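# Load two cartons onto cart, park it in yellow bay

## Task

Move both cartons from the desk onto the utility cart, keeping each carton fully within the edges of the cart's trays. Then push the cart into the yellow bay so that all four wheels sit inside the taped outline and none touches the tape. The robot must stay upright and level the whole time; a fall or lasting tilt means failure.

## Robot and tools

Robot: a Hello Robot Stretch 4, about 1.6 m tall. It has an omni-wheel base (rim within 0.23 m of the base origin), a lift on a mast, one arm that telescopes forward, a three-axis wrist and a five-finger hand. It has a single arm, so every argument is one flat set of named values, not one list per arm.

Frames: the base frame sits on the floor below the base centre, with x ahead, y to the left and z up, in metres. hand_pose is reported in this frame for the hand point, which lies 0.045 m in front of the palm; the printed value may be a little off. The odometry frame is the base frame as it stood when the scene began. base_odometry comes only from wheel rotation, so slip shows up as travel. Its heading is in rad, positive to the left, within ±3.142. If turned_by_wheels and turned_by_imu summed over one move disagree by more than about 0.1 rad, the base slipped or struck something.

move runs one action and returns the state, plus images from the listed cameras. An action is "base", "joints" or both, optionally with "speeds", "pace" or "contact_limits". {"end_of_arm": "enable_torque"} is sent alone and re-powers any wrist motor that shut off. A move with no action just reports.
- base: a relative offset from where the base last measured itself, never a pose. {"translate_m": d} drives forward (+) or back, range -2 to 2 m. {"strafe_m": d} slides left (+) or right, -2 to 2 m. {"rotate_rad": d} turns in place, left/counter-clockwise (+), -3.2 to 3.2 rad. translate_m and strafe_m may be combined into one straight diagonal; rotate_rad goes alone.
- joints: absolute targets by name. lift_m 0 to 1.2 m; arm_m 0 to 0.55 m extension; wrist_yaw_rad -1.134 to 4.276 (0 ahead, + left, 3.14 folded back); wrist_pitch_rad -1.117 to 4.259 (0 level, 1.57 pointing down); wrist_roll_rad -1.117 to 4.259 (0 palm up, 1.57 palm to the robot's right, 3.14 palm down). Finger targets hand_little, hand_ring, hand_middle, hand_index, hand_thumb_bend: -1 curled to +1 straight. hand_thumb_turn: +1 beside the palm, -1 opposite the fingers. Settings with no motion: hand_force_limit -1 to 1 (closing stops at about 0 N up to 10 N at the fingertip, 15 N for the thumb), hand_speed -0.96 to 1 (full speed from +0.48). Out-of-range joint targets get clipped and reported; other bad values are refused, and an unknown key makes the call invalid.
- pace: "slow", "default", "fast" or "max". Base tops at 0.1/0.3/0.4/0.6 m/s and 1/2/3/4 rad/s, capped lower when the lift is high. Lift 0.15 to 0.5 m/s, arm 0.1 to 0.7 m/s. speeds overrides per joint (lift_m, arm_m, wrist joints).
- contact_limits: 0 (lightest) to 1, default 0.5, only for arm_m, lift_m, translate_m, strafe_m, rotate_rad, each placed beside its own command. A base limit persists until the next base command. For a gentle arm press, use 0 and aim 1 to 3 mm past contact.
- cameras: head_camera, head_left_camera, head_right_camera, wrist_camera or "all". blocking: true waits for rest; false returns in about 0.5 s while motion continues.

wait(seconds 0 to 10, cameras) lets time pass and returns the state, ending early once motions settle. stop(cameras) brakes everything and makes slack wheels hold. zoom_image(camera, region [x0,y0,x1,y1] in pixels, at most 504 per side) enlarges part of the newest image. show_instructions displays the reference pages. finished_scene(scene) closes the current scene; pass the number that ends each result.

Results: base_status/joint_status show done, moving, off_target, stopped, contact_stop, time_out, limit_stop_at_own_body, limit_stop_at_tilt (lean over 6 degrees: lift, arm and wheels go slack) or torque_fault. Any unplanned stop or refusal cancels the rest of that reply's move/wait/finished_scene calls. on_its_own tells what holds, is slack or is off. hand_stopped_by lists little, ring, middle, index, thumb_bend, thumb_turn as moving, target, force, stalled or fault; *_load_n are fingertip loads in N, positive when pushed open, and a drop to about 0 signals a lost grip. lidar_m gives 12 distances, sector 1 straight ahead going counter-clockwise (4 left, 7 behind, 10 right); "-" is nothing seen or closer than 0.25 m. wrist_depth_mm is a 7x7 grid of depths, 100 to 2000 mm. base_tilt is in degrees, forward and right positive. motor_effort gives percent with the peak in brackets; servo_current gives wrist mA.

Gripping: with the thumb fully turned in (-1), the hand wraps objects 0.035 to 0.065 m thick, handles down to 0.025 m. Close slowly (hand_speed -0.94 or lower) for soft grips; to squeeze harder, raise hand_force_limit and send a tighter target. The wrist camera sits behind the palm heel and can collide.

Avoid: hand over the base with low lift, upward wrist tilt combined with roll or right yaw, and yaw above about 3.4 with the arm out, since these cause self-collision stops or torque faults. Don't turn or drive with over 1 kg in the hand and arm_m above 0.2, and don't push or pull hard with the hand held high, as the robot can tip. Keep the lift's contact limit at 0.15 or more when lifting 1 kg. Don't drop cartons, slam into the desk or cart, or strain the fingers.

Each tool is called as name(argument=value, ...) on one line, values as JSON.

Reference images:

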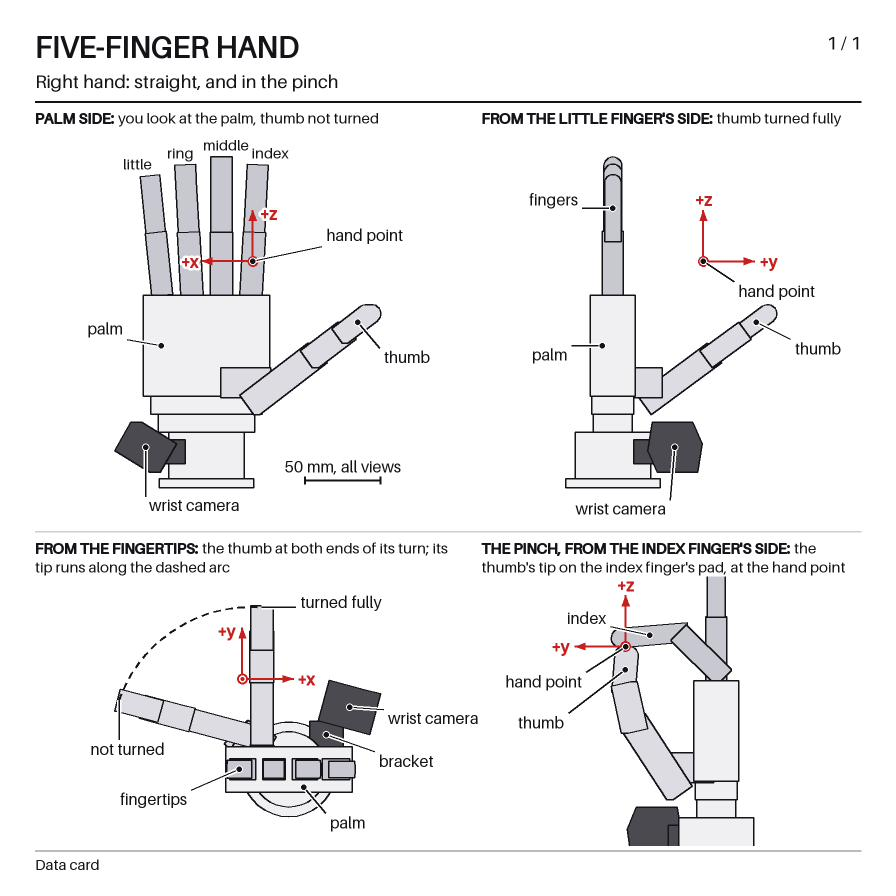

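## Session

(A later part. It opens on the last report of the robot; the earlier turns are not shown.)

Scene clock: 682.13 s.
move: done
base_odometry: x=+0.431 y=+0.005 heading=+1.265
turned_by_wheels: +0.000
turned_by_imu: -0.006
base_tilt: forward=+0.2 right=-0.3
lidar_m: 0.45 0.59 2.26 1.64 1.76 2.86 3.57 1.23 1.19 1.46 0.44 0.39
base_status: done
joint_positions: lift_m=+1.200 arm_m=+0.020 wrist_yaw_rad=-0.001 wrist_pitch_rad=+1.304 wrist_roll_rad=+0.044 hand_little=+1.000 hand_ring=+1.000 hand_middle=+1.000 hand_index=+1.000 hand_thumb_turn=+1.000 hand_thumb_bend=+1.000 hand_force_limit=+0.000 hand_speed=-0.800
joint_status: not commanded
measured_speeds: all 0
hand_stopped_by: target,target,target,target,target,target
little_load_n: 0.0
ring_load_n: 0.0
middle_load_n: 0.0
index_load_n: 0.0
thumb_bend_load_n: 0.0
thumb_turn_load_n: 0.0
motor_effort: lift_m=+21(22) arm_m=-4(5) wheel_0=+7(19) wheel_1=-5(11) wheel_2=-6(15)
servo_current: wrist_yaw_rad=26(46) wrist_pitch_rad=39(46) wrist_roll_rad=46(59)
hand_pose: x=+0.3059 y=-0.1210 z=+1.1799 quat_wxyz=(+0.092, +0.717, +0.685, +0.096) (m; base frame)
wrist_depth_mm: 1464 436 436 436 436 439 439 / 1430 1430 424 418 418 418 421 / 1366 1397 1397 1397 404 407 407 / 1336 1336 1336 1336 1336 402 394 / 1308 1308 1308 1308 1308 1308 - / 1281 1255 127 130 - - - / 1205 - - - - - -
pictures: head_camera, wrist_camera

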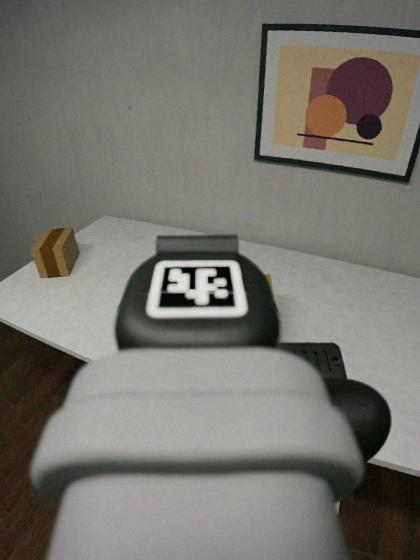

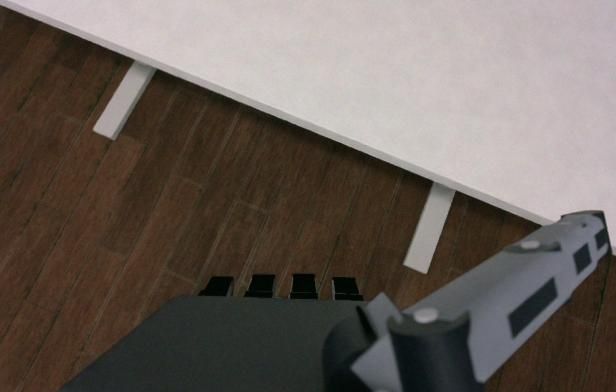

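move(base={"translate_m": 0.08}, joints={"arm_m": 0.17}, pace="slow", cameras=["wrist_camera"])

Scene clock: 690.73 s.
move: done
base_odometry: x=+0.455 y=+0.081 heading=+1.266
turned_by_wheels: +0.001
turned_by_imu: -0.001
base_tilt: forward=+0.2 right=-0.3
lidar_m: 0.35 0.47 1.06 1.65 1.76 2.95 3.66 1.26 1.24 1.50 0.37 0.33
base_status: done
joint_positions: lift_m=+1.200 arm_m=+0.170 wrist_yaw_rad=-0.001 wrist_pitch_rad=+1.304 wrist_roll_rad=+0.044 hand_little=+1.000 hand_ring=+1.000 hand_middle=+1.000 hand_index=+1.000 hand_thumb_turn=+1.000 hand_thumb_bend=+1.000 hand_force_limit=+0.000 hand_speed=-0.800
joint_status: all done
measured_speeds: all 0
hand_stopped_by: target,target,target,target,target,target
little_load_n: 0.0
ring_load_n: 0.0
middle_load_n: 0.0
index_load_n: 0.0
thumb_bend_load_n: -0.5
thumb_turn_load_n: 0.0
motor_effort: lift_m=+21(22) arm_m=+5(8) wheel_0=+9(15) wheel_1=+8(11) wheel_2=-9(14)
servo_current: wrist_yaw_rad=33(46) wrist_pitch_rad=39(52) wrist_roll_rad=39(59)
hand_pose: x=+0.4558 y=-0.1210 z=+1.1799 quat_wxyz=(+0.092, +0.717, +0.685, +0.096) (m; base frame)
wrist_depth_mm: 430 433 433 300 303 436 436 / 413 415 418 287 293 418 418 / 402 402 402 307 351 407 407 / 389 387 389 387 389 389 392 / 1281 379 375 375 377 379 - / 1255 1281 127 130 368 - - / 1205 - - - - - -
pictures: wrist_camera

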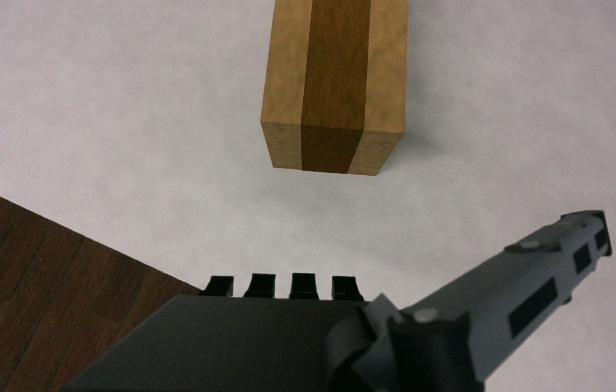

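move(joints={"arm_m": 0.05}, cameras=[])

move(base={"rotate_rad": -0.0785}, joints={"wrist_pitch_rad": -0.03, "wrist_roll_rad": 3.185}, pace="slow", cameras=[])

move(base={"strafe_m": 0.013}, joints={"arm_m": 0.288}, cameras=[])

move(joints={"lift_m": 1.03}, cameras=["wrist_camera"])

Scene clock: 719.33 s.
move: done
base_odometry: x=+0.455 y=+0.081 heading=+1.266
turned_by_wheels: +0.000
turned_by_imu: -0.001
base_tilt: forward=+0.2 right=-0.3
lidar_m: 0.34 0.45 1.08 1.66 1.73 2.93 3.66 1.29 1.25 1.50 0.37 0.35
base_status: not commanded
joint_positions: lift_m=+1.200 arm_m=+0.050 wrist_yaw_rad=-0.001 wrist_pitch_rad=+1.304 wrist_roll_rad=+0.044 hand_little=+1.000 hand_ring=+1.000 hand_middle=+1.000 hand_index=+1.000 hand_thumb_turn=+1.000 hand_thumb_bend=+1.000 hand_force_limit=+0.000 hand_speed=-0.800
joint_status: all done
measured_speeds: all 0
hand_stopped_by: target,target,target,target,target,target
little_load_n: 0.0
ring_load_n: 0.0
middle_load_n: 0.0
index_load_n: 0.0
thumb_bend_load_n: 0.0
thumb_turn_load_n: 0.0
motor_effort: lift_m=+21(22) arm_m=-5(7) wheel_0=+9(9) wheel_1=+8(8) wheel_2=-8(9)
servo_current: wrist_yaw_rad=33(46) wrist_pitch_rad=33(46) wrist_roll_rad=46(59)
hand_pose: x=+0.3359 y=-0.1210 z=+1.1799 quat_wxyz=(+0.092, +0.717, +0.685, +0.096) (m; base frame)
wrist_depth_mm: 433 436 433 353 433 436 439 / 418 415 415 415 421 418 421 / 1366 410 404 402 404 407 404 / 1336 1336 1336 394 389 392 392 / 1281 1308 1308 1308 382 379 - / 1255 1255 127 131 - - - / 1229 - - - - - -
pictures: none
No camera images: "cameras" was empty.

Scene clock: 721.87 s.
move: done
base_odometry: x=+0.455 y=+0.081 heading=+1.189
turned_by_wheels: -0.077
turned_by_imu: -0.077
base_tilt: forward=+0.2 right=-0.3
lidar_m: 0.36 0.44 0.87 1.67 1.68 2.96 2.98 1.31 1.24 1.47 0.36 0.34
base_status: done
joint_positions: lift_m=+1.200 arm_m=+0.050 wrist_yaw_rad=-0.001 wrist_pitch_rad=-0.018 wrist_roll_rad=+3.182 hand_little=+1.000 hand_ring=+1.000 hand_middle=+1.000 hand_index=+1.000 hand_thumb_turn=+1.000 hand_thumb_bend=+1.000 hand_force_limit=+0.000 hand_speed=-0.800
joint_status: all done
measured_speeds: all 0
hand_stopped_by: target,target,target,target,target,target
little_load_n: 0.0
ring_load_n: 0.0
middle_load_n: 0.0
index_load_n: 0.0
thumb_bend_load_n: 0.0
thumb_turn_load_n: -0.5
motor_effort: lift_m=+21(21) arm_m=-4(5) wheel_0=+9(13) wheel_1=+7(11) wheel_2=+6(10)
servo_current: wrist_yaw_rad=39(46) wrist_pitch_rad=65(221) wrist_roll_rad=46(130)
hand_pose: x=+0.4434 y=-0.0544 z=+1.3231 quat_wxyz=(-0.514, +0.485, -0.506, +0.494) (m; base frame)
wrist_depth_mm: - - - - - - - / - - - - - - - / - - - - - - - / 732 778 831 - - - - / 732 778 831 866 - - - / 732 768 127 130 - - - / 732 - - - - - -
pictures: none
No camera images: "cameras" was empty.

Scene clock: 723.70 s.
move: done
base_odometry: x=+0.443 y=+0.085 heading=+1.189
turned_by_wheels: +0.000
turned_by_imu: -0.001
base_tilt: forward=+0.2 right=-0.3
lidar_m: 0.34 0.45 0.88 1.65 1.68 2.94 2.96 1.33 1.25 1.49 0.41 0.34
base_status: done
joint_positions: lift_m=+1.200 arm_m=+0.288 wrist_yaw_rad=-0.001 wrist_pitch_rad=-0.018 wrist_roll_rad=+3.182 hand_little=+1.000 hand_ring=+1.000 hand_middle=+1.000 hand_index=+1.000 hand_thumb_turn=+1.000 hand_thumb_bend=+1.000 hand_force_limit=+0.000 hand_speed=-0.800
joint_status: all done
measured_speeds: all 0
hand_stopped_by: target,target,target,target,target,target
little_load_n: 0.0
ring_load_n: 0.0
middle_load_n: 0.0
index_load_n: 0.0
thumb_bend_load_n: 0.0
thumb_turn_load_n: 0.0
motor_effort: lift_m=+21(22) arm_m=+5(7) wheel_0=-6(13) wheel_1=+6(16) wheel_2=+0(6)
servo_current: wrist_yaw_rad=39(46) wrist_pitch_rad=52(72) wrist_roll_rad=46(59)
hand_pose: x=+0.6813 y=-0.0543 z=+1.3232 quat_wxyz=(-0.514, +0.485, -0.506, +0.494) (m; base frame)
wrist_depth_mm: - - - - - - - / - - - - - - - / - - - - - - - / 535 580 621 - - - - / 539 574 621 647 - - - / 535 574 128 130 - - - / 539 - - - - - -
pictures: none
No camera images: "cameras" was empty.

Scene clock: 725.50 s.
move: done
base_odometry: x=+0.443 y=+0.085 heading=+1.189
turned_by_wheels: +0.000
turned_by_imu: +0.000
base_tilt: forward=+0.2 right=-0.3
lidar_m: 0.34 0.46 0.91 1.66 1.67 2.93 2.76 1.32 1.25 1.50 0.38 0.35
base_status: not commanded
joint_positions: lift_m=+1.030 arm_m=+0.288 wrist_yaw_rad=-0.001 wrist_pitch_rad=-0.018 wrist_roll_rad=+3.182 hand_little=+1.000 hand_ring=+1.000 hand_middle=+1.000 hand_index=+1.000 hand_thumb_turn=+1.000 hand_thumb_bend=+1.000 hand_force_limit=+0.000 hand_speed=-0.800
joint_status: all done
measured_speeds: all 0
hand_stopped_by: target,target,target,target,target,target
little_load_n: 0.0
ring_load_n: 0.0
middle_load_n: 0.0
index_load_n: 0.0
thumb_bend_load_n: 0.0
thumb_turn_load_n: -0.5
motor_effort: lift_m=+16(20) arm_m=+5(5) wheel_0=-6(6) wheel_1=+6(6) wheel_2=+0(0)
servo_current: wrist_yaw_rad=46(46) wrist_pitch_rad=59(72) wrist_roll_rad=39(52)
hand_pose: x=+0.6813 y=-0.0543 z=+1.1537 quat_wxyz=(-0.515, +0.485, -0.506, +0.494) (m; base frame)
wrist_depth_mm: 402 377 172 183 185 404 399 / - - - - - - - / - - - - - - - / - - - - - - - / - - - - - - - / 539 574 127 130 - - - / 539 - - - - - -
pictures: wrist_camera

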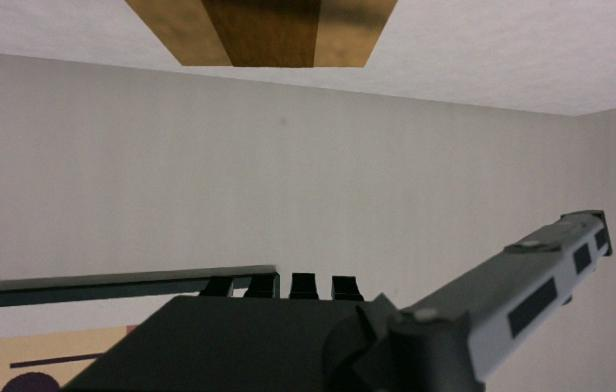

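move(cameras=["head_right_camera", "head_camera", "wrist_camera"])

zoom_image(camera="head_right_camera", region=[120, 200, 320, 400])

Scene clock: 737.40 s.
base_odometry: x=+0.443 y=+0.085 heading=+1.189
turned_by_wheels: +0.000
turned_by_imu: -0.001
base_tilt: forward=+0.2 right=-0.3
lidar_m: 0.34 0.46 0.89 1.66 1.69 2.95 2.78 1.31 1.25 1.48 0.40 0.35
base_status: not commanded
joint_positions: lift_m=+1.030 arm_m=+0.288 wrist_yaw_rad=-0.001 wrist_pitch_rad=-0.018 wrist_roll_rad=+3.182 hand_little=+1.000 hand_ring=+1.000 hand_middle=+1.000 hand_index=+1.000 hand_thumb_turn=+1.000 hand_thumb_bend=+1.000 hand_force_limit=+0.000 hand_speed=-0.800
joint_status: all done
measured_speeds: all 0
hand_stopped_by: target,target,target,target,target,target
little_load_n: 0.0
ring_load_n: 0.0
middle_load_n: 0.0
index_load_n: 0.0
thumb_bend_load_n: 0.0
thumb_turn_load_n: -0.5
motor_effort: lift_m=+16(20) arm_m=+5(5) wheel_0=-6(6) wheel_1=+6(6) wheel_2=+0(0)
servo_current: wrist_yaw_rad=33(46) wrist_pitch_rad=52(72) wrist_roll_rad=39(52)
hand_pose: x=+0.6813 y=-0.0543 z=+1.1537 quat_wxyz=(-0.515, +0.485, -0.506, +0.494) (m; base frame)
wrist_depth_mm: 399 377 172 183 185 399 402 / - - - - - - - / - - - - - - - / - - - - - - - / - - - - - - - / 539 569 127 130 - - - / 544 - - - - - -
pictures: head_camera, head_right_camera, wrist_camera

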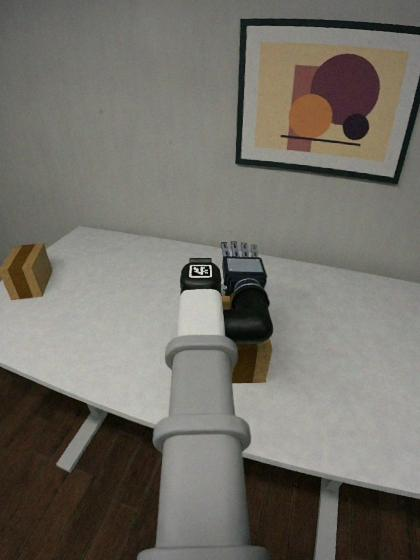

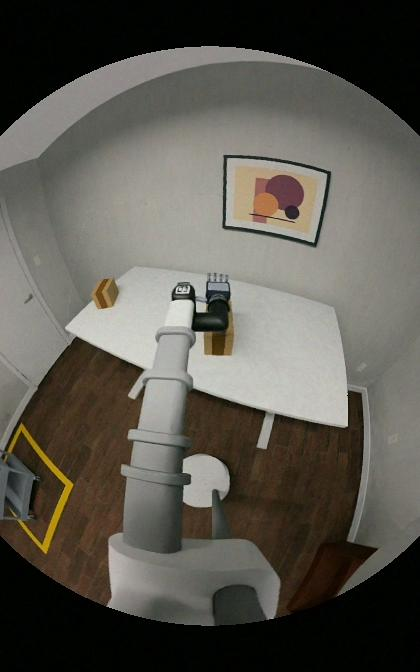

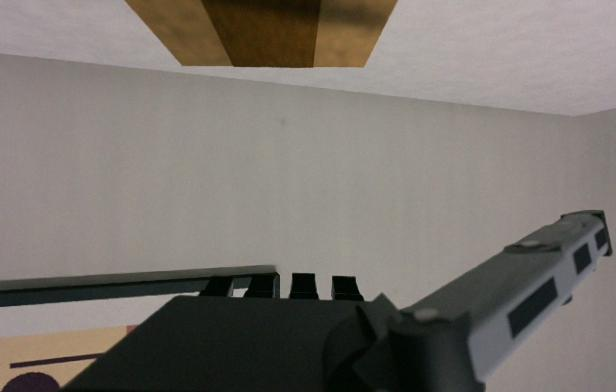

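Scaled by 2.520 from the camera's 420x672 image, which has a finer 600x960 frame.

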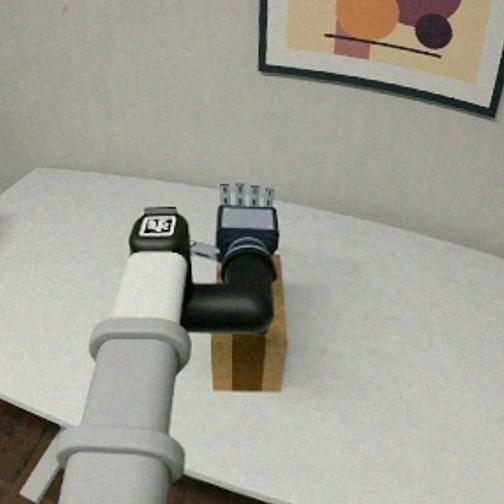

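move(joints={"lift_m": 1.2, "arm_m": 0.2}, cameras=[])

move(joints={"wrist_pitch_rad": 1.1, "wrist_roll_rad": 0.046}, cameras=["wrist_camera"])

Scene clock: 757.23 s.
move: done
base_odometry: x=+0.443 y=+0.085 heading=+1.189
turned_by_wheels: +0.000
turned_by_imu: -0.001
base_tilt: forward=+0.2 right=-0.3
lidar_m: 0.35 0.47 0.85 1.63 1.66 2.94 2.95 1.33 1.25 1.49 0.41 0.34
base_status: not commanded
joint_positions: lift_m=+1.200 arm_m=+0.200 wrist_yaw_rad=-0.001 wrist_pitch_rad=-0.018 wrist_roll_rad=+3.182 hand_little=+1.000 hand_ring=+1.000 hand_middle=+1.000 hand_index=+1.000 hand_thumb_turn=+1.000 hand_thumb_bend=+1.000 hand_force_limit=+0.000 hand_speed=-0.800
joint_status: all done
measured_speeds: all 0
hand_stopped_by: target,target,target,target,target,target
little_load_n: 0.0
ring_load_n: 0.0
middle_load_n: 0.0
index_load_n: 0.0
thumb_bend_load_n: 0.0
thumb_turn_load_n: 0.0
motor_effort: lift_m=+22(30) arm_m=-4(7) wheel_0=-6(6) wheel_1=+6(6) wheel_2=+0(0)
servo_current: wrist_yaw_rad=39(46) wrist_pitch_rad=65(65) wrist_roll_rad=46(59)
hand_pose: x=+0.5934 y=-0.0543 z=+1.3232 quat_wxyz=(-0.515, +0.485, -0.506, +0.494) (m; base frame)
wrist_depth_mm: - - - - - - - / - - - - - - - / - - - - - - - / 615 654 699 732 - - - / 609 661 699 741 - - - / 615 654 127 130 - - - / 615 - - - - - -
pictures: none
No camera images: "cameras" was empty.

Scene clock: 759.60 s.
move: done
base_odometry: x=+0.443 y=+0.085 heading=+1.189
turned_by_wheels: +0.000
turned_by_imu: -0.001
base_tilt: forward=+0.1 right=-0.3
lidar_m: 0.34 0.45 0.88 1.63 1.66 2.93 2.98 1.33 1.22 1.47 0.40 0.35
base_status: not commanded
joint_positions: lift_m=+1.200 arm_m=+0.200 wrist_yaw_rad=-0.001 wrist_pitch_rad=+1.098 wrist_roll_rad=+0.049 hand_little=+1.000 hand_ring=+1.000 hand_middle=+1.000 hand_index=+1.000 hand_thumb_turn=+1.000 hand_thumb_bend=+1.000 hand_force_limit=+0.000 hand_speed=-0.800
joint_status: all done
measured_speeds: all 0
hand_stopped_by: target,target,target,target,target,target
little_load_n: 0.0
ring_load_n: 0.0
middle_load_n: 0.0
index_load_n: 0.0
thumb_bend_load_n: 0.0
thumb_turn_load_n: 0.0
motor_effort: lift_m=+21(22) arm_m=-4(5) wheel_0=-6(6) wheel_1=+6(6) wheel_2=+0(0)
servo_current: wrist_yaw_rad=33(52) wrist_pitch_rad=39(104) wrist_roll_rad=52(111)
hand_pose: x=+0.5238 y=-0.1213 z=+1.2075 quat_wxyz=(+0.161, +0.704, +0.670, +0.169) (m; base frame)
wrist_depth_mm: - - - - - - - / - - 351 353 - - - / - - 325 324 - - - / 430 433 418 303 433 433 436 / 402 402 394 301 407 410 - / 379 379 127 130 389 - - / 366 - - - - - -
pictures: wrist_camera

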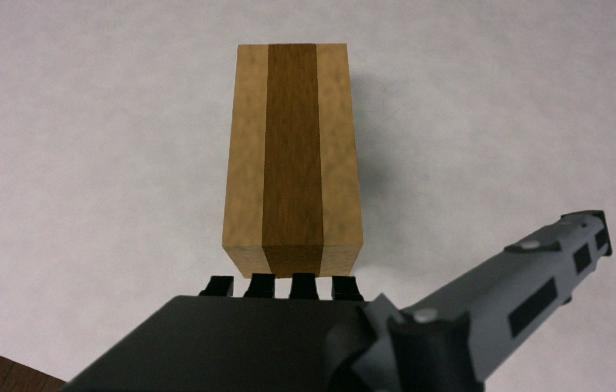

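move(joints={"hand_index": -1, "hand_middle": -1, "hand_ring": -1, "hand_little": -1, "hand_speed": 0}, cameras=["wrist_camera", "head_right_camera"])

zoom_image(camera="head_right_camera", region=[150, 250, 270, 370])

Scene clock: 1339.93 s.
move: done
base_odometry: x=+0.443 y=+0.085 heading=+1.189
turned_by_wheels: +0.000
turned_by_imu: -0.001
base_tilt: forward=+0.2 right=-0.3
lidar_m: 0.36 0.45 0.86 1.65 1.66 2.95 2.95 1.32 1.26 1.48 0.38 0.34
base_status: not commanded
joint_positions: lift_m=+1.200 arm_m=+0.200 wrist_yaw_rad=-0.001 wrist_pitch_rad=+1.098 wrist_roll_rad=+0.049 hand_little=-1.000 hand_ring=-1.000 hand_middle=-1.000 hand_index=-1.000 hand_thumb_turn=+1.000 hand_thumb_bend=+1.000 hand_force_limit=+0.000 hand_speed=+0.000
joint_status: all done
measured_speeds: all 0
hand_stopped_by: target,target,target,target,target,target
little_load_n: 0.0
ring_load_n: 0.0
middle_load_n: 0.0
index_load_n: 0.0
thumb_bend_load_n: 0.0
thumb_turn_load_n: 0.0
motor_effort: lift_m=+21(22) arm_m=-4(5) wheel_0=-6(6) wheel_1=+6(6) wheel_2=+0(0)
servo_current: wrist_yaw_rad=39(46) wrist_pitch_rad=39(46) wrist_roll_rad=39(52)
hand_pose: x=+0.5238 y=-0.1213 z=+1.2075 quat_wxyz=(+0.161, +0.704, +0.670, +0.169) (m; base frame)
wrist_depth_mm: - - - - - - - / - - 353 351 - - - / - - 325 325 - - - / 430 430 310 307 436 433 433 / 402 402 146 146 397 410 - / 379 379 128 129 - - - / 364 - - - - - -
pictures: head_right_camera, wrist_camera

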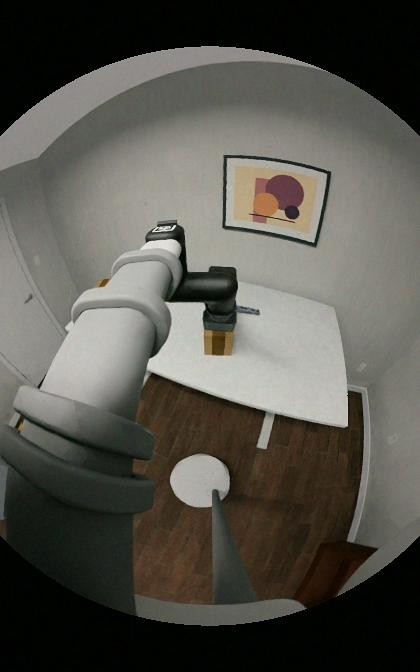

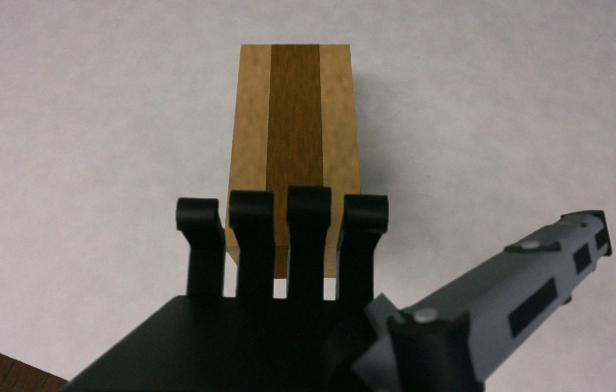

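Scaled by 4.200 from the camera's 420x672 image, which has a finer 600x960 frame.

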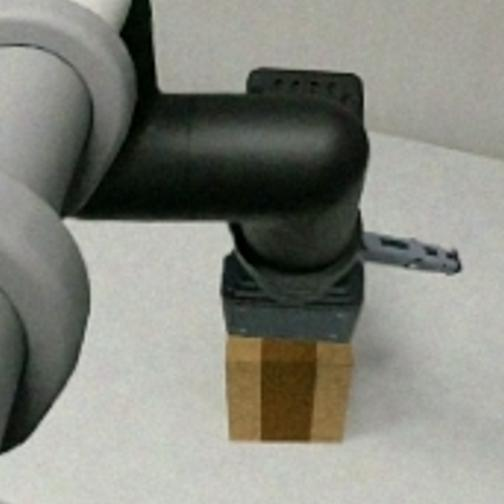

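move(joints={"wrist_yaw_rad": 1.57, "wrist_pitch_rad": -0.04, "wrist_roll_rad": 3.445, "hand_index": 1, "hand_middle": 1, "hand_ring": 1, "hand_little": 1, "arm_m": 0.3}, cameras=[])

move(base={"translate_m": -0.05, "strafe_m": -0.209}, joints={"arm_m": 0.444}, pace="slow", cameras=[])

move(joints={"lift_m": 1.05}, cameras=["wrist_camera", "head_right_camera", "head_camera"])

Scene clock: 1386.43 s.
move: done
base_odometry: x=+0.443 y=+0.085 heading=+1.189
turned_by_wheels: +0.000
turned_by_imu: -0.001
base_tilt: forward=+0.2 right=-0.3
lidar_m: 0.34 0.44 0.88 1.65 1.69 2.93 2.95 1.31 1.23 1.51 0.38 0.33
base_status: not commanded
joint_positions: lift_m=+1.200 arm_m=+0.300 wrist_yaw_rad=+1.568 wrist_pitch_rad=-0.028 wrist_roll_rad=+3.442 hand_little=+1.000 hand_ring=+1.000 hand_middle=+1.000 hand_index=+1.000 hand_thumb_turn=+1.000 hand_thumb_bend=+1.000 hand_force_limit=+0.000 hand_speed=+0.000
joint_status: all done
measured_speeds: all 0
hand_stopped_by: target,target,target,target,target,target
little_load_n: 0.0
ring_load_n: 0.0
middle_load_n: 0.0
index_load_n: 0.0
thumb_bend_load_n: 0.0
thumb_turn_load_n: 0.0
motor_effort: lift_m=+21(22) arm_m=+4(9) wheel_0=-6(6) wheel_1=+6(6) wheel_2=+0(0)
servo_current: wrist_yaw_rad=39(130) wrist_pitch_rad=65(228) wrist_roll_rad=52(111)
hand_pose: x=+0.5116 y=+0.2226 z=+1.3359 quat_wxyz=(-0.709, +0.689, -0.105, -0.106) (m; base frame)
wrist_depth_mm: 521 - - - - - - / 544 1863 - - - - - / - - - - - - - / - 1863 - - - - - / - - - - - - - / - - 127 131 - - - / - - - - - - -
pictures: none
No camera images: "cameras" was empty.

Scene clock: 1389.83 s.
move: done
base_odometry: x=+0.618 y=-0.039 heading=+1.190
turned_by_wheels: +0.001
turned_by_imu: +0.000
base_tilt: forward=+0.2 right=-0.3
lidar_m: 0.34 0.42 0.80 1.85 1.90 2.97 3.62 1.07 1.08 1.27 0.37 0.32
base_status: done
joint_positions: lift_m=+1.200 arm_m=+0.444 wrist_yaw_rad=+1.568 wrist_pitch_rad=-0.028 wrist_roll_rad=+3.442 hand_little=+1.000 hand_ring=+1.000 hand_middle=+1.000 hand_index=+1.000 hand_thumb_turn=+1.000 hand_thumb_bend=+1.000 hand_force_limit=+0.000 hand_speed=+0.000
joint_status: all done
measured_speeds: all 0
hand_stopped_by: target,target,target,target,target,target
little_load_n: 0.0
ring_load_n: 0.0
middle_load_n: 0.0
index_load_n: 0.0
thumb_bend_load_n: 0.0
thumb_turn_load_n: 0.0
motor_effort: lift_m=+21(21) arm_m=+5(8) wheel_0=+8(14) wheel_1=-6(11) wheel_2=+7(11)
servo_current: wrist_yaw_rad=33(52) wrist_pitch_rad=59(72) wrist_roll_rad=46(59)
hand_pose: x=+0.6555 y=+0.2226 z=+1.3359 quat_wxyz=(-0.709, +0.689, -0.105, -0.106) (m; base frame)
wrist_depth_mm: - 683 - - - - - / - 691 - - - - - / - - - - - - - / - - - - - - - / - - - - - - - / - - 127 131 - - - / - - - - - - -
pictures: none
No camera images: "cameras" was empty.

Scene clock: 1391.53 s.
move: done
base_odometry: x=+0.618 y=-0.039 heading=+1.190
turned_by_wheels: +0.000
turned_by_imu: +0.000
base_tilt: forward=+0.2 right=-0.3
lidar_m: 0.34 0.41 0.83 1.86 1.90 2.96 2.41 1.08 1.07 1.26 0.36 0.31
base_status: not commanded
joint_positions: lift_m=+1.050 arm_m=+0.444 wrist_yaw_rad=+1.568 wrist_pitch_rad=-0.028 wrist_roll_rad=+3.442 hand_little=+1.000 hand_ring=+1.000 hand_middle=+1.000 hand_index=+1.000 hand_thumb_turn=+1.000 hand_thumb_bend=+1.000 hand_force_limit=+0.000 hand_speed=+0.000
joint_status: all done
measured_speeds: all 0
hand_stopped_by: target,target,target,target,target,target
little_load_n: 0.0
ring_load_n: 0.0
middle_load_n: 0.0
index_load_n: 0.0
thumb_bend_load_n: 0.0
thumb_turn_load_n: 0.0
motor_effort: lift_m=+16(22) arm_m=+5(5) wheel_0=+8(8) wheel_1=-6(6) wheel_2=+7(7)
servo_current: wrist_yaw_rad=33(52) wrist_pitch_rad=59(65) wrist_roll_rad=46(59)
hand_pose: x=+0.6555 y=+0.2226 z=+1.1864 quat_wxyz=(-0.709, +0.689, -0.105, -0.106) (m; base frame)
wrist_depth_mm: 362 397 421 574 - - - / 430 - - - - - - / - 691 - - - - - / - - - - - - - / - - - - - - - / - - 127 131 - - - / - - - - - - -
pictures: head_camera, head_right_camera, wrist_camera

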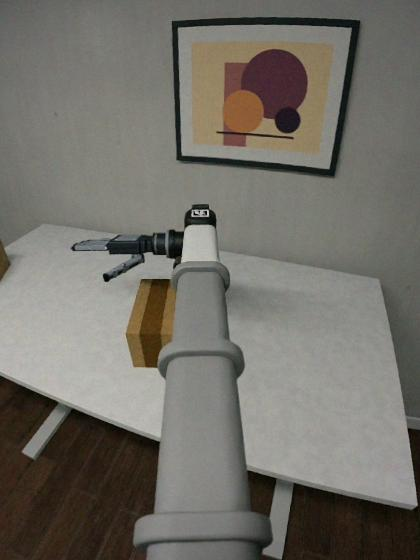

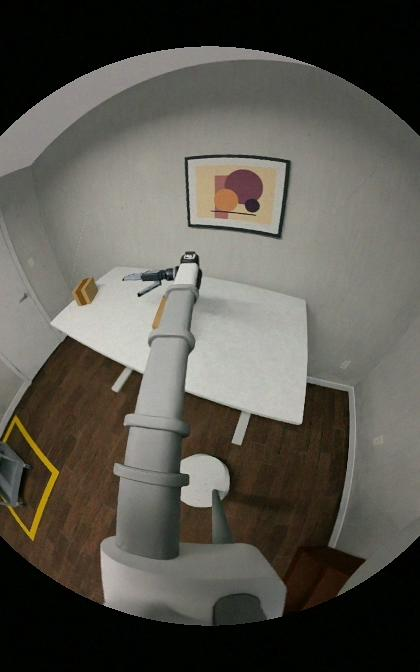

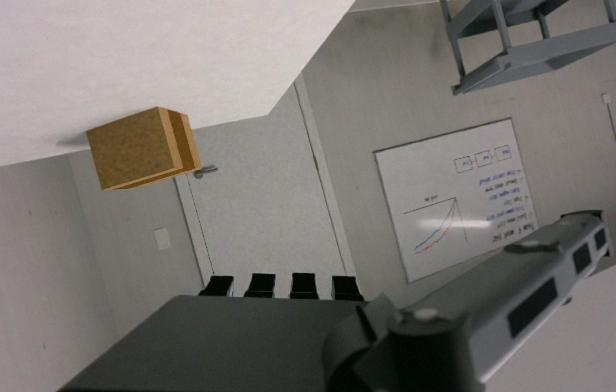

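move(joints={"lift_m": 0.965}, cameras=["wrist_camera"])

Scene clock: 1397.10 s.
move: done
base_odometry: x=+0.618 y=-0.039 heading=+1.189
turned_by_wheels: -0.001
turned_by_imu: -0.002
base_tilt: forward=+0.1 right=-0.2
lidar_m: 0.31 0.39 0.83 1.83 1.90 2.94 2.39 1.09 1.05 1.27 0.36 0.30
base_status: not commanded
joint_positions: lift_m=+0.966 arm_m=+0.444 wrist_yaw_rad=+1.568 wrist_pitch_rad=-0.037 wrist_roll_rad=+3.443 hand_little=+1.000 hand_ring=+1.000 hand_middle=+1.000 hand_index=+1.000 hand_thumb_turn=+1.000 hand_thumb_bend=+1.000 hand_force_limit=+0.000 hand_speed=+0.000
joint_status: all done
measured_speeds: all 0
hand_stopped_by: target,target,target,target,target,target
little_load_n: 0.0
ring_load_n: 0.0
middle_load_n: 0.0
index_load_n: 0.0
thumb_bend_load_n: 0.0
thumb_turn_load_n: 0.0
motor_effort: lift_m=+6(21) arm_m=+5(5) wheel_0=+4(8) wheel_1=-6(6) wheel_2=+2(7)
servo_current: wrist_yaw_rad=46(46) wrist_pitch_rad=39(65) wrist_roll_rad=33(65)
hand_pose: x=+0.6555 y=+0.2230 z=+1.1042 quat_wxyz=(-0.712, +0.686, -0.105, -0.107) (m; base frame)
wrist_depth_mm: - - - - - - - / - - - 741 - - - / - 676 - - - - - / - 699 - - - - - / - - - - - - - / - - 127 131 - - - / - - - - - - -
pictures: wrist_camera

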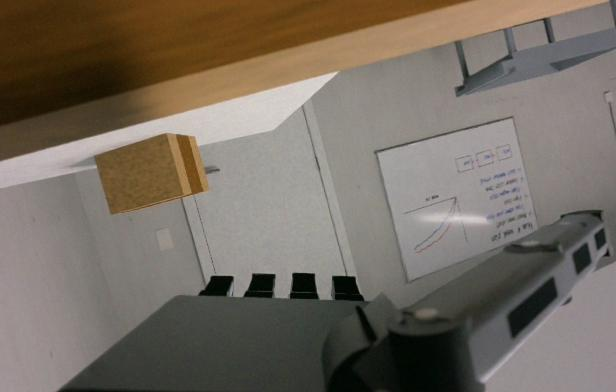

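move(joints={"lift_m": 1.0}, cameras=[])

move(base={"strafe_m": -0.026}, pace="slow", cameras=[])

move(joints={"lift_m": 0.972}, contact_limits={"lift_m": 0.1}, pace="slow", cameras=["wrist_camera", "head_camera"])

Scene clock: 1407.23 s.
move: done
base_odometry: x=+0.618 y=-0.039 heading=+1.189
turned_by_wheels: +0.000
turned_by_imu: -0.001
base_tilt: forward=+0.1 right=-0.3
lidar_m: 0.33 0.44 0.83 1.84 1.90 2.97 2.42 1.08 1.06 1.27 0.39 0.32
base_status: not commanded
joint_positions: lift_m=+1.000 arm_m=+0.444 wrist_yaw_rad=+1.568 wrist_pitch_rad=-0.037 wrist_roll_rad=+3.443 hand_little=+1.000 hand_ring=+1.000 hand_middle=+1.000 hand_index=+1.000 hand_thumb_turn=+1.000 hand_thumb_bend=+1.000 hand_force_limit=+0.000 hand_speed=+0.000
joint_status: all done
measured_speeds: all 0
hand_stopped_by: target,target,target,target,target,target
little_load_n: 0.0
ring_load_n: 0.0
middle_load_n: -0.5
index_load_n: 0.0
thumb_bend_load_n: 0.0
thumb_turn_load_n: -0.5
motor_effort: lift_m=+21(25) arm_m=+4(5) wheel_0=+4(4) wheel_1=-5(6) wheel_2=+2(2)
servo_current: wrist_yaw_rad=33(46) wrist_pitch_rad=39(39) wrist_roll_rad=33(59)
hand_pose: x=+0.6555 y=+0.2230 z=+1.1380 quat_wxyz=(-0.712, +0.686, -0.105, -0.107) (m; base frame)
wrist_depth_mm: - 105 399 413 - - - / 394 413 - - - - - / - 691 - - - - - / - 699 - - - - - / - - - - - - - / - - 127 131 - - - / - - - - - - -
pictures: none
No camera images: "cameras" was empty.

Scene clock: 1408.47 s.
move: done
base_odometry: x=+0.642 y=-0.048 heading=+1.189
turned_by_wheels: +0.000
turned_by_imu: +0.000
base_tilt: forward=+0.2 right=-0.2
lidar_m: 0.32 0.43 0.81 1.87 1.92 2.96 2.33 1.07 1.05 1.24 0.36 0.30
base_status: done
joint_positions: lift_m=+1.000 arm_m=+0.444 wrist_yaw_rad=+1.568 wrist_pitch_rad=-0.037 wrist_roll_rad=+3.443 hand_little=+1.000 hand_ring=+1.000 hand_middle=+1.000 hand_index=+1.000 hand_thumb_turn=+1.000 hand_thumb_bend=+1.000 hand_force_limit=+0.000 hand_speed=+0.000
joint_status: not commanded
measured_speeds: all 0
hand_stopped_by: target,target,target,target,target,target
little_load_n: 0.0
ring_load_n: 0.0
middle_load_n: 0.0
index_load_n: 0.0
thumb_bend_load_n: 0.0
thumb_turn_load_n: 0.0
motor_effort: lift_m=+21(22) arm_m=+4(5) wheel_0=+9(12) wheel_1=-7(11) wheel_2=+0(2)
servo_current: wrist_yaw_rad=33(46) wrist_pitch_rad=33(39) wrist_roll_rad=46(59)
hand_pose: x=+0.6555 y=+0.2230 z=+1.1380 quat_wxyz=(-0.712, +0.686, -0.105, -0.107) (m; base frame)
wrist_depth_mm: - 106 118 121 - - - / 121 - - - - - - / - 723 - - - - - / - 723 - - - - - / - - - - - - - / - - 127 131 - - - / - - - - - - -
pictures: none
No camera images: "cameras" was empty.

Scene clock: 1409.50 s.
move: done
base_odometry: x=+0.642 y=-0.048 heading=+1.189
turned_by_wheels: +0.000
turned_by_imu: +0.000
base_tilt: forward=+0.2 right=-0.3
lidar_m: 0.32 0.40 0.83 1.86 1.92 2.98 2.36 1.06 1.03 1.25 0.37 0.30
base_status: not commanded
joint_positions: lift_m=+0.972 arm_m=+0.444 wrist_yaw_rad=+1.568 wrist_pitch_rad=-0.037 wrist_roll_rad=+3.443 hand_little=+1.000 hand_ring=+1.000 hand_middle=+1.000 hand_index=+1.000 hand_thumb_turn=+1.000 hand_thumb_bend=+1.000 hand_force_limit=+0.000 hand_speed=+0.000
joint_status: all done
measured_speeds: all 0
hand_stopped_by: target,target,target,target,target,target
little_load_n: 0.0
ring_load_n: -0.5
middle_load_n: 0.0
index_load_n: 0.0
thumb_bend_load_n: 0.0
thumb_turn_load_n: -0.5
motor_effort: lift_m=+16(24) arm_m=+4(5) wheel_0=+9(9) wheel_1=-7(7) wheel_2=+0(0)
servo_current: wrist_yaw_rad=33(46) wrist_pitch_rad=39(46) wrist_roll_rad=39(59)
contact_limits: lift_m 0.1
hand_pose: x=+0.6555 y=+0.2230 z=+1.1105 quat_wxyz=(-0.712, +0.686, -0.105, -0.107) (m; base frame)
wrist_depth_mm: - - - - - - - / - - - 116 130 - - / - 122 136 - - - - / - 723 - - - - - / - - - - - - - / - - 127 131 - - - / - - - - - - -
pictures: head_camera, wrist_camera

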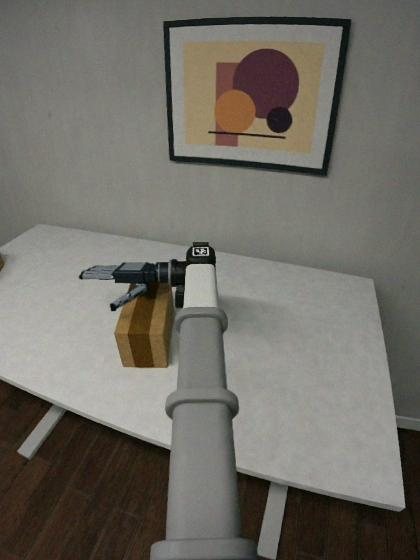

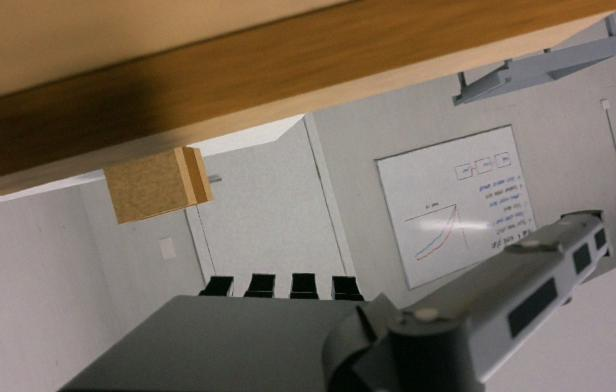

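move(joints={"wrist_yaw_rad": 1.7}, cameras=["wrist_camera", "head_right_camera"])

zoom_image(camera="head_right_camera", region=[100, 230, 240, 370])

Scene clock: 1431.70 s.
move: done
base_odometry: x=+0.642 y=-0.048 heading=+1.189
turned_by_wheels: +0.000
turned_by_imu: -0.001
base_tilt: forward=+0.2 right=-0.3
lidar_m: 0.33 0.40 0.82 1.87 1.93 2.97 2.38 1.08 1.06 1.24 0.37 0.29
base_status: not commanded
joint_positions: lift_m=+0.972 arm_m=+0.444 wrist_yaw_rad=+1.698 wrist_pitch_rad=-0.037 wrist_roll_rad=+3.443 hand_little=+1.000 hand_ring=+1.000 hand_middle=+1.000 hand_index=+1.000 hand_thumb_turn=+1.000 hand_thumb_bend=+1.000 hand_force_limit=+0.000 hand_speed=+0.000
joint_status: all done
measured_speeds: all 0
hand_stopped_by: target,target,target,target,target,target
little_load_n: 0.0
ring_load_n: 0.0
middle_load_n: 0.0
index_load_n: 0.0
thumb_bend_load_n: 0.0
thumb_turn_load_n: 0.0
motor_effort: lift_m=+16(16) arm_m=+4(5) wheel_0=+9(9) wheel_1=-6(7) wheel_2=+0(0)
servo_current: wrist_yaw_rad=33(52) wrist_pitch_rad=33(46) wrist_roll_rad=52(52)
contact_limits: lift_m 0.1
hand_pose: x=+0.6263 y=+0.2264 z=+1.1105 quat_wxyz=(-0.704, +0.691, -0.060, -0.153) (m; base frame)
wrist_depth_mm: - - - - - - - / - - - 116 130 - - / - 111 - - - - - / 661 676 - - - - - / - - - - - - - / - 1921 127 131 - - - / - - - - - - -
pictures: head_right_camera, wrist_camera

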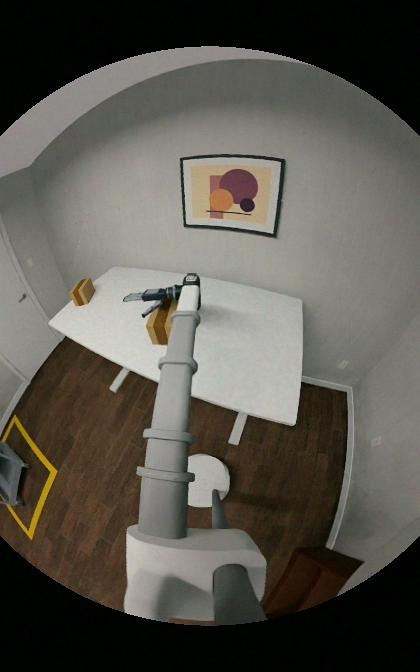

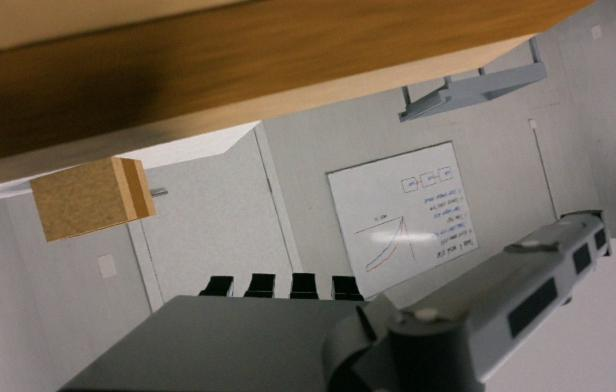

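Scaled by 3.600 from the camera's 420x672 image, which has a finer 600x960 frame.

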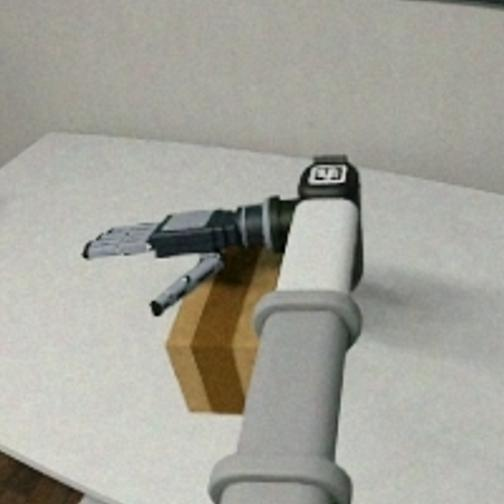

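zoom_image(camera="wrist_camera", region=[0, 0, 500, 250])

Scaled by 1.008.

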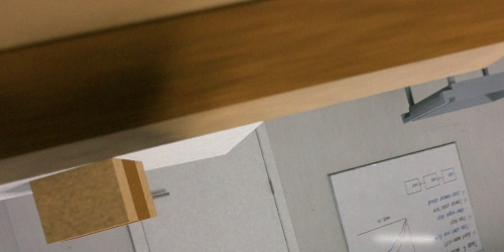

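move(base={"strafe_m": 0.01}, joints={"wrist_yaw_rad": 1.632}, pace="slow", cameras=["wrist_camera", "head_camera"])

zoom_image(camera="wrist_camera", region=[112, 0, 616, 250])

Scene clock: 1478.93 s.
move: done
base_odometry: x=+0.633 y=-0.045 heading=+1.189
turned_by_wheels: +0.000
turned_by_imu: -0.001
base_tilt: forward=+0.2 right=-0.3
lidar_m: 0.32 0.42 0.81 1.85 1.89 2.96 2.38 1.06 1.04 1.26 0.33 0.32
base_status: done
joint_positions: lift_m=+0.972 arm_m=+0.444 wrist_yaw_rad=+1.634 wrist_pitch_rad=-0.037 wrist_roll_rad=+3.443 hand_little=+1.000 hand_ring=+1.000 hand_middle=+1.000 hand_index=+1.000 hand_thumb_turn=+1.000 hand_thumb_bend=+1.000 hand_force_limit=+0.000 hand_speed=+0.000
joint_status: all done
measured_speeds: all 0
hand_stopped_by: target,target,target,target,target,target
little_load_n: 0.0
ring_load_n: 0.0
middle_load_n: 0.0
index_load_n: 0.0
thumb_bend_load_n: 0.0
thumb_turn_load_n: 0.0
motor_effort: lift_m=+16(16) arm_m=+4(5) wheel_0=-7(10) wheel_1=+7(10) wheel_2=+0(1)
servo_current: wrist_yaw_rad=39(59) wrist_pitch_rad=39(39) wrist_roll_rad=46(52)
contact_limits: lift_m 0.1
hand_pose: x=+0.6409 y=+0.2252 z=+1.1105 quat_wxyz=(-0.708, +0.689, -0.083, -0.130) (m; base frame)
wrist_depth_mm: - - - - - - - / - - - - - - - / - 116 - - - - - / - 676 - - - - - / - - - - - - - / - - 127 131 - - - / - - - - - - -
pictures: head_camera, wrist_camera

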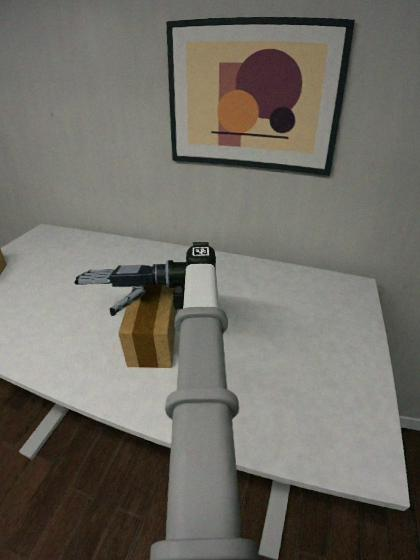

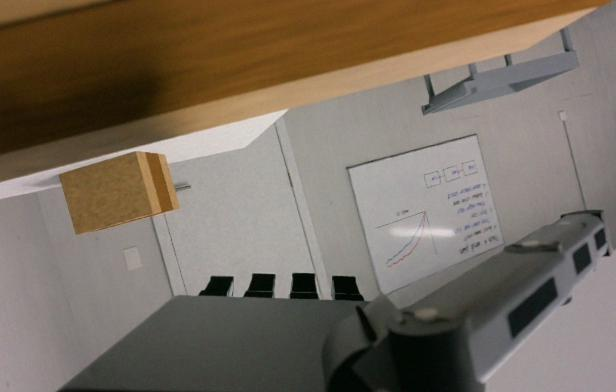

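Scaled by 1.000.

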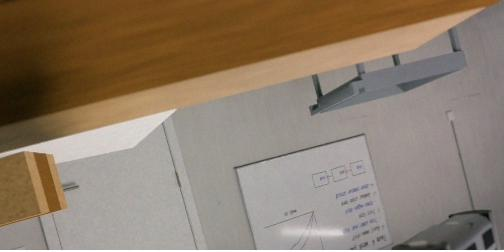

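move(joints={"arm_m": 0.459}, pace="slow", cameras=[])

move(joints={"lift_m": 0.94}, pace="slow", contact_limits={"lift_m": 0.1}, cameras=[])

move(joints={"lift_m": 0.928}, pace="slow", contact_limits={"lift_m": 0.1}, cameras=["wrist_camera", "head_camera"])

Scene clock: 1493.20 s.
move: done
base_odometry: x=+0.633 y=-0.045 heading=+1.189
turned_by_wheels: +0.000
turned_by_imu: -0.001
base_tilt: forward=+0.2 right=-0.3
lidar_m: 0.33 0.42 0.81 1.87 1.93 2.95 2.38 1.08 1.07 1.26 0.36 0.31
base_status: not commanded
joint_positions: lift_m=+0.972 arm_m=+0.459 wrist_yaw_rad=+1.634 wrist_pitch_rad=-0.037 wrist_roll_rad=+3.443 hand_little=+1.000 hand_ring=+1.000 hand_middle=+1.000 hand_index=+1.000 hand_thumb_turn=+1.000 hand_thumb_bend=+1.000 hand_force_limit=+0.000 hand_speed=+0.000
joint_status: all done
measured_speeds: all 0
hand_stopped_by: target,target,target,target,target,target
little_load_n: 0.0
ring_load_n: 0.0
middle_load_n: 0.0
index_load_n: 0.0
thumb_bend_load_n: 0.0
thumb_turn_load_n: -0.5
motor_effort: lift_m=+16(16) arm_m=+5(7) wheel_0=-7(7) wheel_1=+7(8) wheel_2=+0(0)
servo_current: wrist_yaw_rad=33(46) wrist_pitch_rad=46(46) wrist_roll_rad=39(59)
contact_limits: lift_m 0.1
hand_pose: x=+0.6559 y=+0.2252 z=+1.1105 quat_wxyz=(-0.708, +0.689, -0.083, -0.130) (m; base frame)
wrist_depth_mm: - - - - - - - / - - - - - - - / - 115 - - - - - / - 683 - - - - - / - - - - - - - / - - 127 131 - - - / - - - - - - -
pictures: none
No camera images: "cameras" was empty.

Scene clock: 1494.30 s.
move: done
base_odometry: x=+0.633 y=-0.045 heading=+1.189
turned_by_wheels: +0.000
turned_by_imu: +0.000
base_tilt: forward=+0.2 right=-0.3
lidar_m: 0.32 0.39 0.78 1.88 1.91 2.95 2.40 1.04 1.07 1.24 0.36 0.31
base_status: not commanded
joint_positions: lift_m=+0.940 arm_m=+0.459 wrist_yaw_rad=+1.634 wrist_pitch_rad=-0.037 wrist_roll_rad=+3.443 hand_little=+1.000 hand_ring=+1.000 hand_middle=+1.000 hand_index=+1.000 hand_thumb_turn=+1.000 hand_thumb_bend=+1.000 hand_force_limit=+0.000 hand_speed=+0.000
joint_status: all done
measured_speeds: all 0
hand_stopped_by: target,target,target,target,target,target
little_load_n: 0.0
ring_load_n: 0.0
middle_load_n: -0.5
index_load_n: 0.0
thumb_bend_load_n: 0.0
thumb_turn_load_n: 0.0
motor_effort: lift_m=+16(21) arm_m=+5(5) wheel_0=-7(7) wheel_1=+7(7) wheel_2=+0(0)
servo_current: wrist_yaw_rad=33(46) wrist_pitch_rad=26(46) wrist_roll_rad=46(59)
contact_limits: lift_m 0.1
hand_pose: x=+0.6559 y=+0.2252 z=+1.0785 quat_wxyz=(-0.708, +0.689, -0.083, -0.130) (m; base frame)
wrist_depth_mm: - - - - - - - / - - - - - - - / - - - - - - - / - - - - - - - / - - - - - - - / - - - - - - - / - - - - - - -
pictures: none
No camera images: "cameras" was empty.

Scene clock: 1495.07 s.
move: done
base_odometry: x=+0.633 y=-0.045 heading=+1.189
turned_by_wheels: +0.000
turned_by_imu: +0.000
base_tilt: forward=+0.2 right=-0.3
lidar_m: 0.34 0.41 0.79 1.85 1.93 2.98 2.35 1.10 1.06 1.26 0.38 0.30
base_status: not commanded
joint_positions: lift_m=+0.928 arm_m=+0.459 wrist_yaw_rad=+1.634 wrist_pitch_rad=-0.037 wrist_roll_rad=+3.443 hand_little=+1.000 hand_ring=+1.000 hand_middle=+1.000 hand_index=+1.000 hand_thumb_turn=+1.000 hand_thumb_bend=+1.000 hand_force_limit=+0.000 hand_speed=+0.000
joint_status: all done
measured_speeds: all 0
hand_stopped_by: target,target,target,target,target,target
little_load_n: 0.0
ring_load_n: 0.0
middle_load_n: 0.0
index_load_n: 0.0
thumb_bend_load_n: 0.0
thumb_turn_load_n: -0.5
motor_effort: lift_m=+16(19) arm_m=+5(5) wheel_0=-7(7) wheel_1=+7(8) wheel_2=+0(0)
servo_current: wrist_yaw_rad=33(39) wrist_pitch_rad=33(46) wrist_roll_rad=46(52)
contact_limits: lift_m 0.1
hand_pose: x=+0.6559 y=+0.2252 z=+1.0665 quat_wxyz=(-0.708, +0.689, -0.083, -0.130) (m; base frame)
wrist_depth_mm: - - - - - - - / - - - - - - - / - - - - - - - / - - - - - - - / - - - - - - - / - - - - - - - / - - - - - - -
pictures: head_camera, wrist_camera

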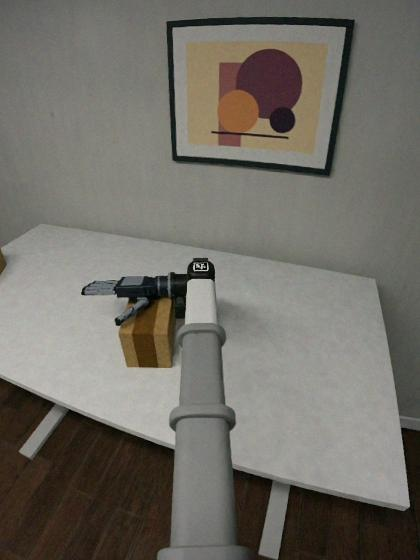

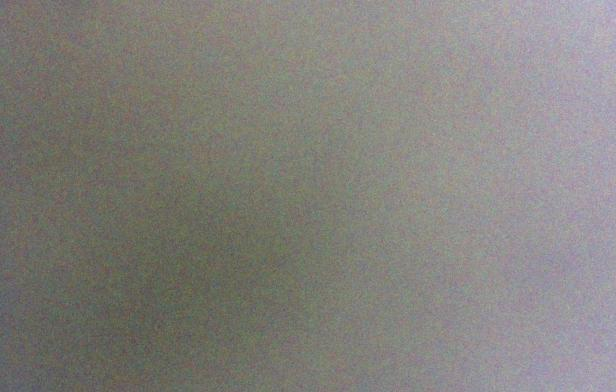

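move(joints={"lift_m": 0.924}, pace="slow", contact_limits={"lift_m": 0.1}, cameras=[])

move(joints={"hand_speed": 0, "hand_force_limit": -0.4, "hand_index": -0.7, "hand_middle": -0.7, "hand_ring": -0.7, "hand_little": -0.7}, cameras=["head_camera"])

zoom_image(camera="head_camera", region=[50, 230, 230, 390])

Scene clock: 1502.57 s.
move: done
base_odometry: x=+0.633 y=-0.045 heading=+1.189
turned_by_wheels: +0.000
turned_by_imu: -0.001
base_tilt: forward=+0.2 right=-0.3
lidar_m: 0.34 0.41 0.81 1.86 1.94 2.96 2.40 1.08 1.06 1.27 0.37 0.31
base_status: not commanded
joint_positions: lift_m=+0.925 arm_m=+0.459 wrist_yaw_rad=+1.634 wrist_pitch_rad=-0.037 wrist_roll_rad=+3.443 hand_little=+1.000 hand_ring=+1.000 hand_middle=+1.000 hand_index=+1.000 hand_thumb_turn=+1.000 hand_thumb_bend=+1.000 hand_force_limit=+0.000 hand_speed=+0.000
joint_status: all done
measured_speeds: all 0
hand_stopped_by: target,target,target,target,target,target
little_load_n: 0.0
ring_load_n: 0.0
middle_load_n: 0.0
index_load_n: -0.5
thumb_bend_load_n: 0.0
thumb_turn_load_n: 0.0
motor_effort: lift_m=+12(18) arm_m=+5(5) wheel_0=-7(7) wheel_1=+7(8) wheel_2=+0(0)
servo_current: wrist_yaw_rad=33(46) wrist_pitch_rad=39(46) wrist_roll_rad=46(52)
contact_limits: lift_m 0.1
hand_pose: x=+0.6559 y=+0.2252 z=+1.0627 quat_wxyz=(-0.708, +0.689, -0.083, -0.130) (m; base frame)
wrist_depth_mm: - - - - - - - / - - - - - - - / - - - - - - - / - - - - - - - / - - - - - - - / - - - - - - - / - - - - - - -
pictures: none
No camera images: "cameras" was empty.

Scene clock: 1503.67 s.
move: done
base_odometry: x=+0.633 y=-0.045 heading=+1.189
turned_by_wheels: +0.000
turned_by_imu: +0.000
base_tilt: forward=+0.1 right=-0.3
lidar_m: 0.32 0.40 0.82 1.86 1.90 2.96 2.34 1.05 1.04 1.25 0.36 0.32
base_status: not commanded
joint_positions: lift_m=+0.925 arm_m=+0.459 wrist_yaw_rad=+1.634 wrist_pitch_rad=-0.037 wrist_roll_rad=+3.443 hand_little=-0.700 hand_ring=-0.700 hand_middle=-0.700 hand_index=-0.700 hand_thumb_turn=+1.000 hand_thumb_bend=+1.000 hand_force_limit=-0.400 hand_speed=+0.000
joint_status: all done
measured_speeds: all 0
hand_stopped_by: target,target,target,target,target,target
little_load_n: 0.0
ring_load_n: 0.0
middle_load_n: 0.0
index_load_n: 0.5
thumb_bend_load_n: 0.0
thumb_turn_load_n: -0.5
motor_effort: lift_m=+13(13) arm_m=+5(5) wheel_0=-7(7) wheel_1=+7(8) wheel_2=+0(0)
servo_current: wrist_yaw_rad=39(46) wrist_pitch_rad=39(46) wrist_roll_rad=39(59)
contact_limits: lift_m 0.1
hand_pose: x=+0.6559 y=+0.2252 z=+1.0627 quat_wxyz=(-0.708, +0.689, -0.083, -0.130) (m; base frame)
wrist_depth_mm: - - - - - - - / - - - - - - - / - - - - - - - / - - - - - - - / - - - - - - - / - - - - - - - / - - - - - - -
pictures: head_camera

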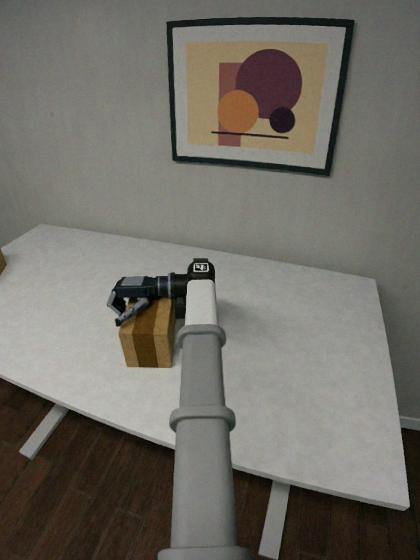

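Scaled by 2.800 from the camera's 420x560 image, which has a finer 1200x1600 frame.

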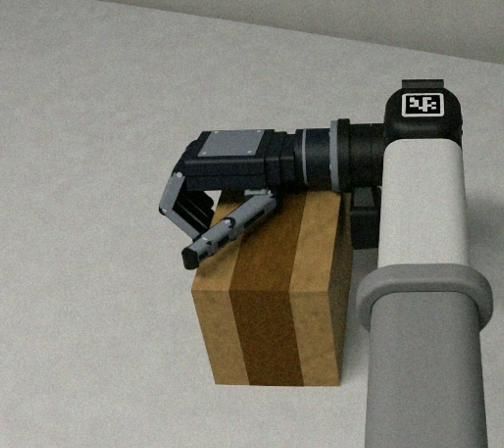

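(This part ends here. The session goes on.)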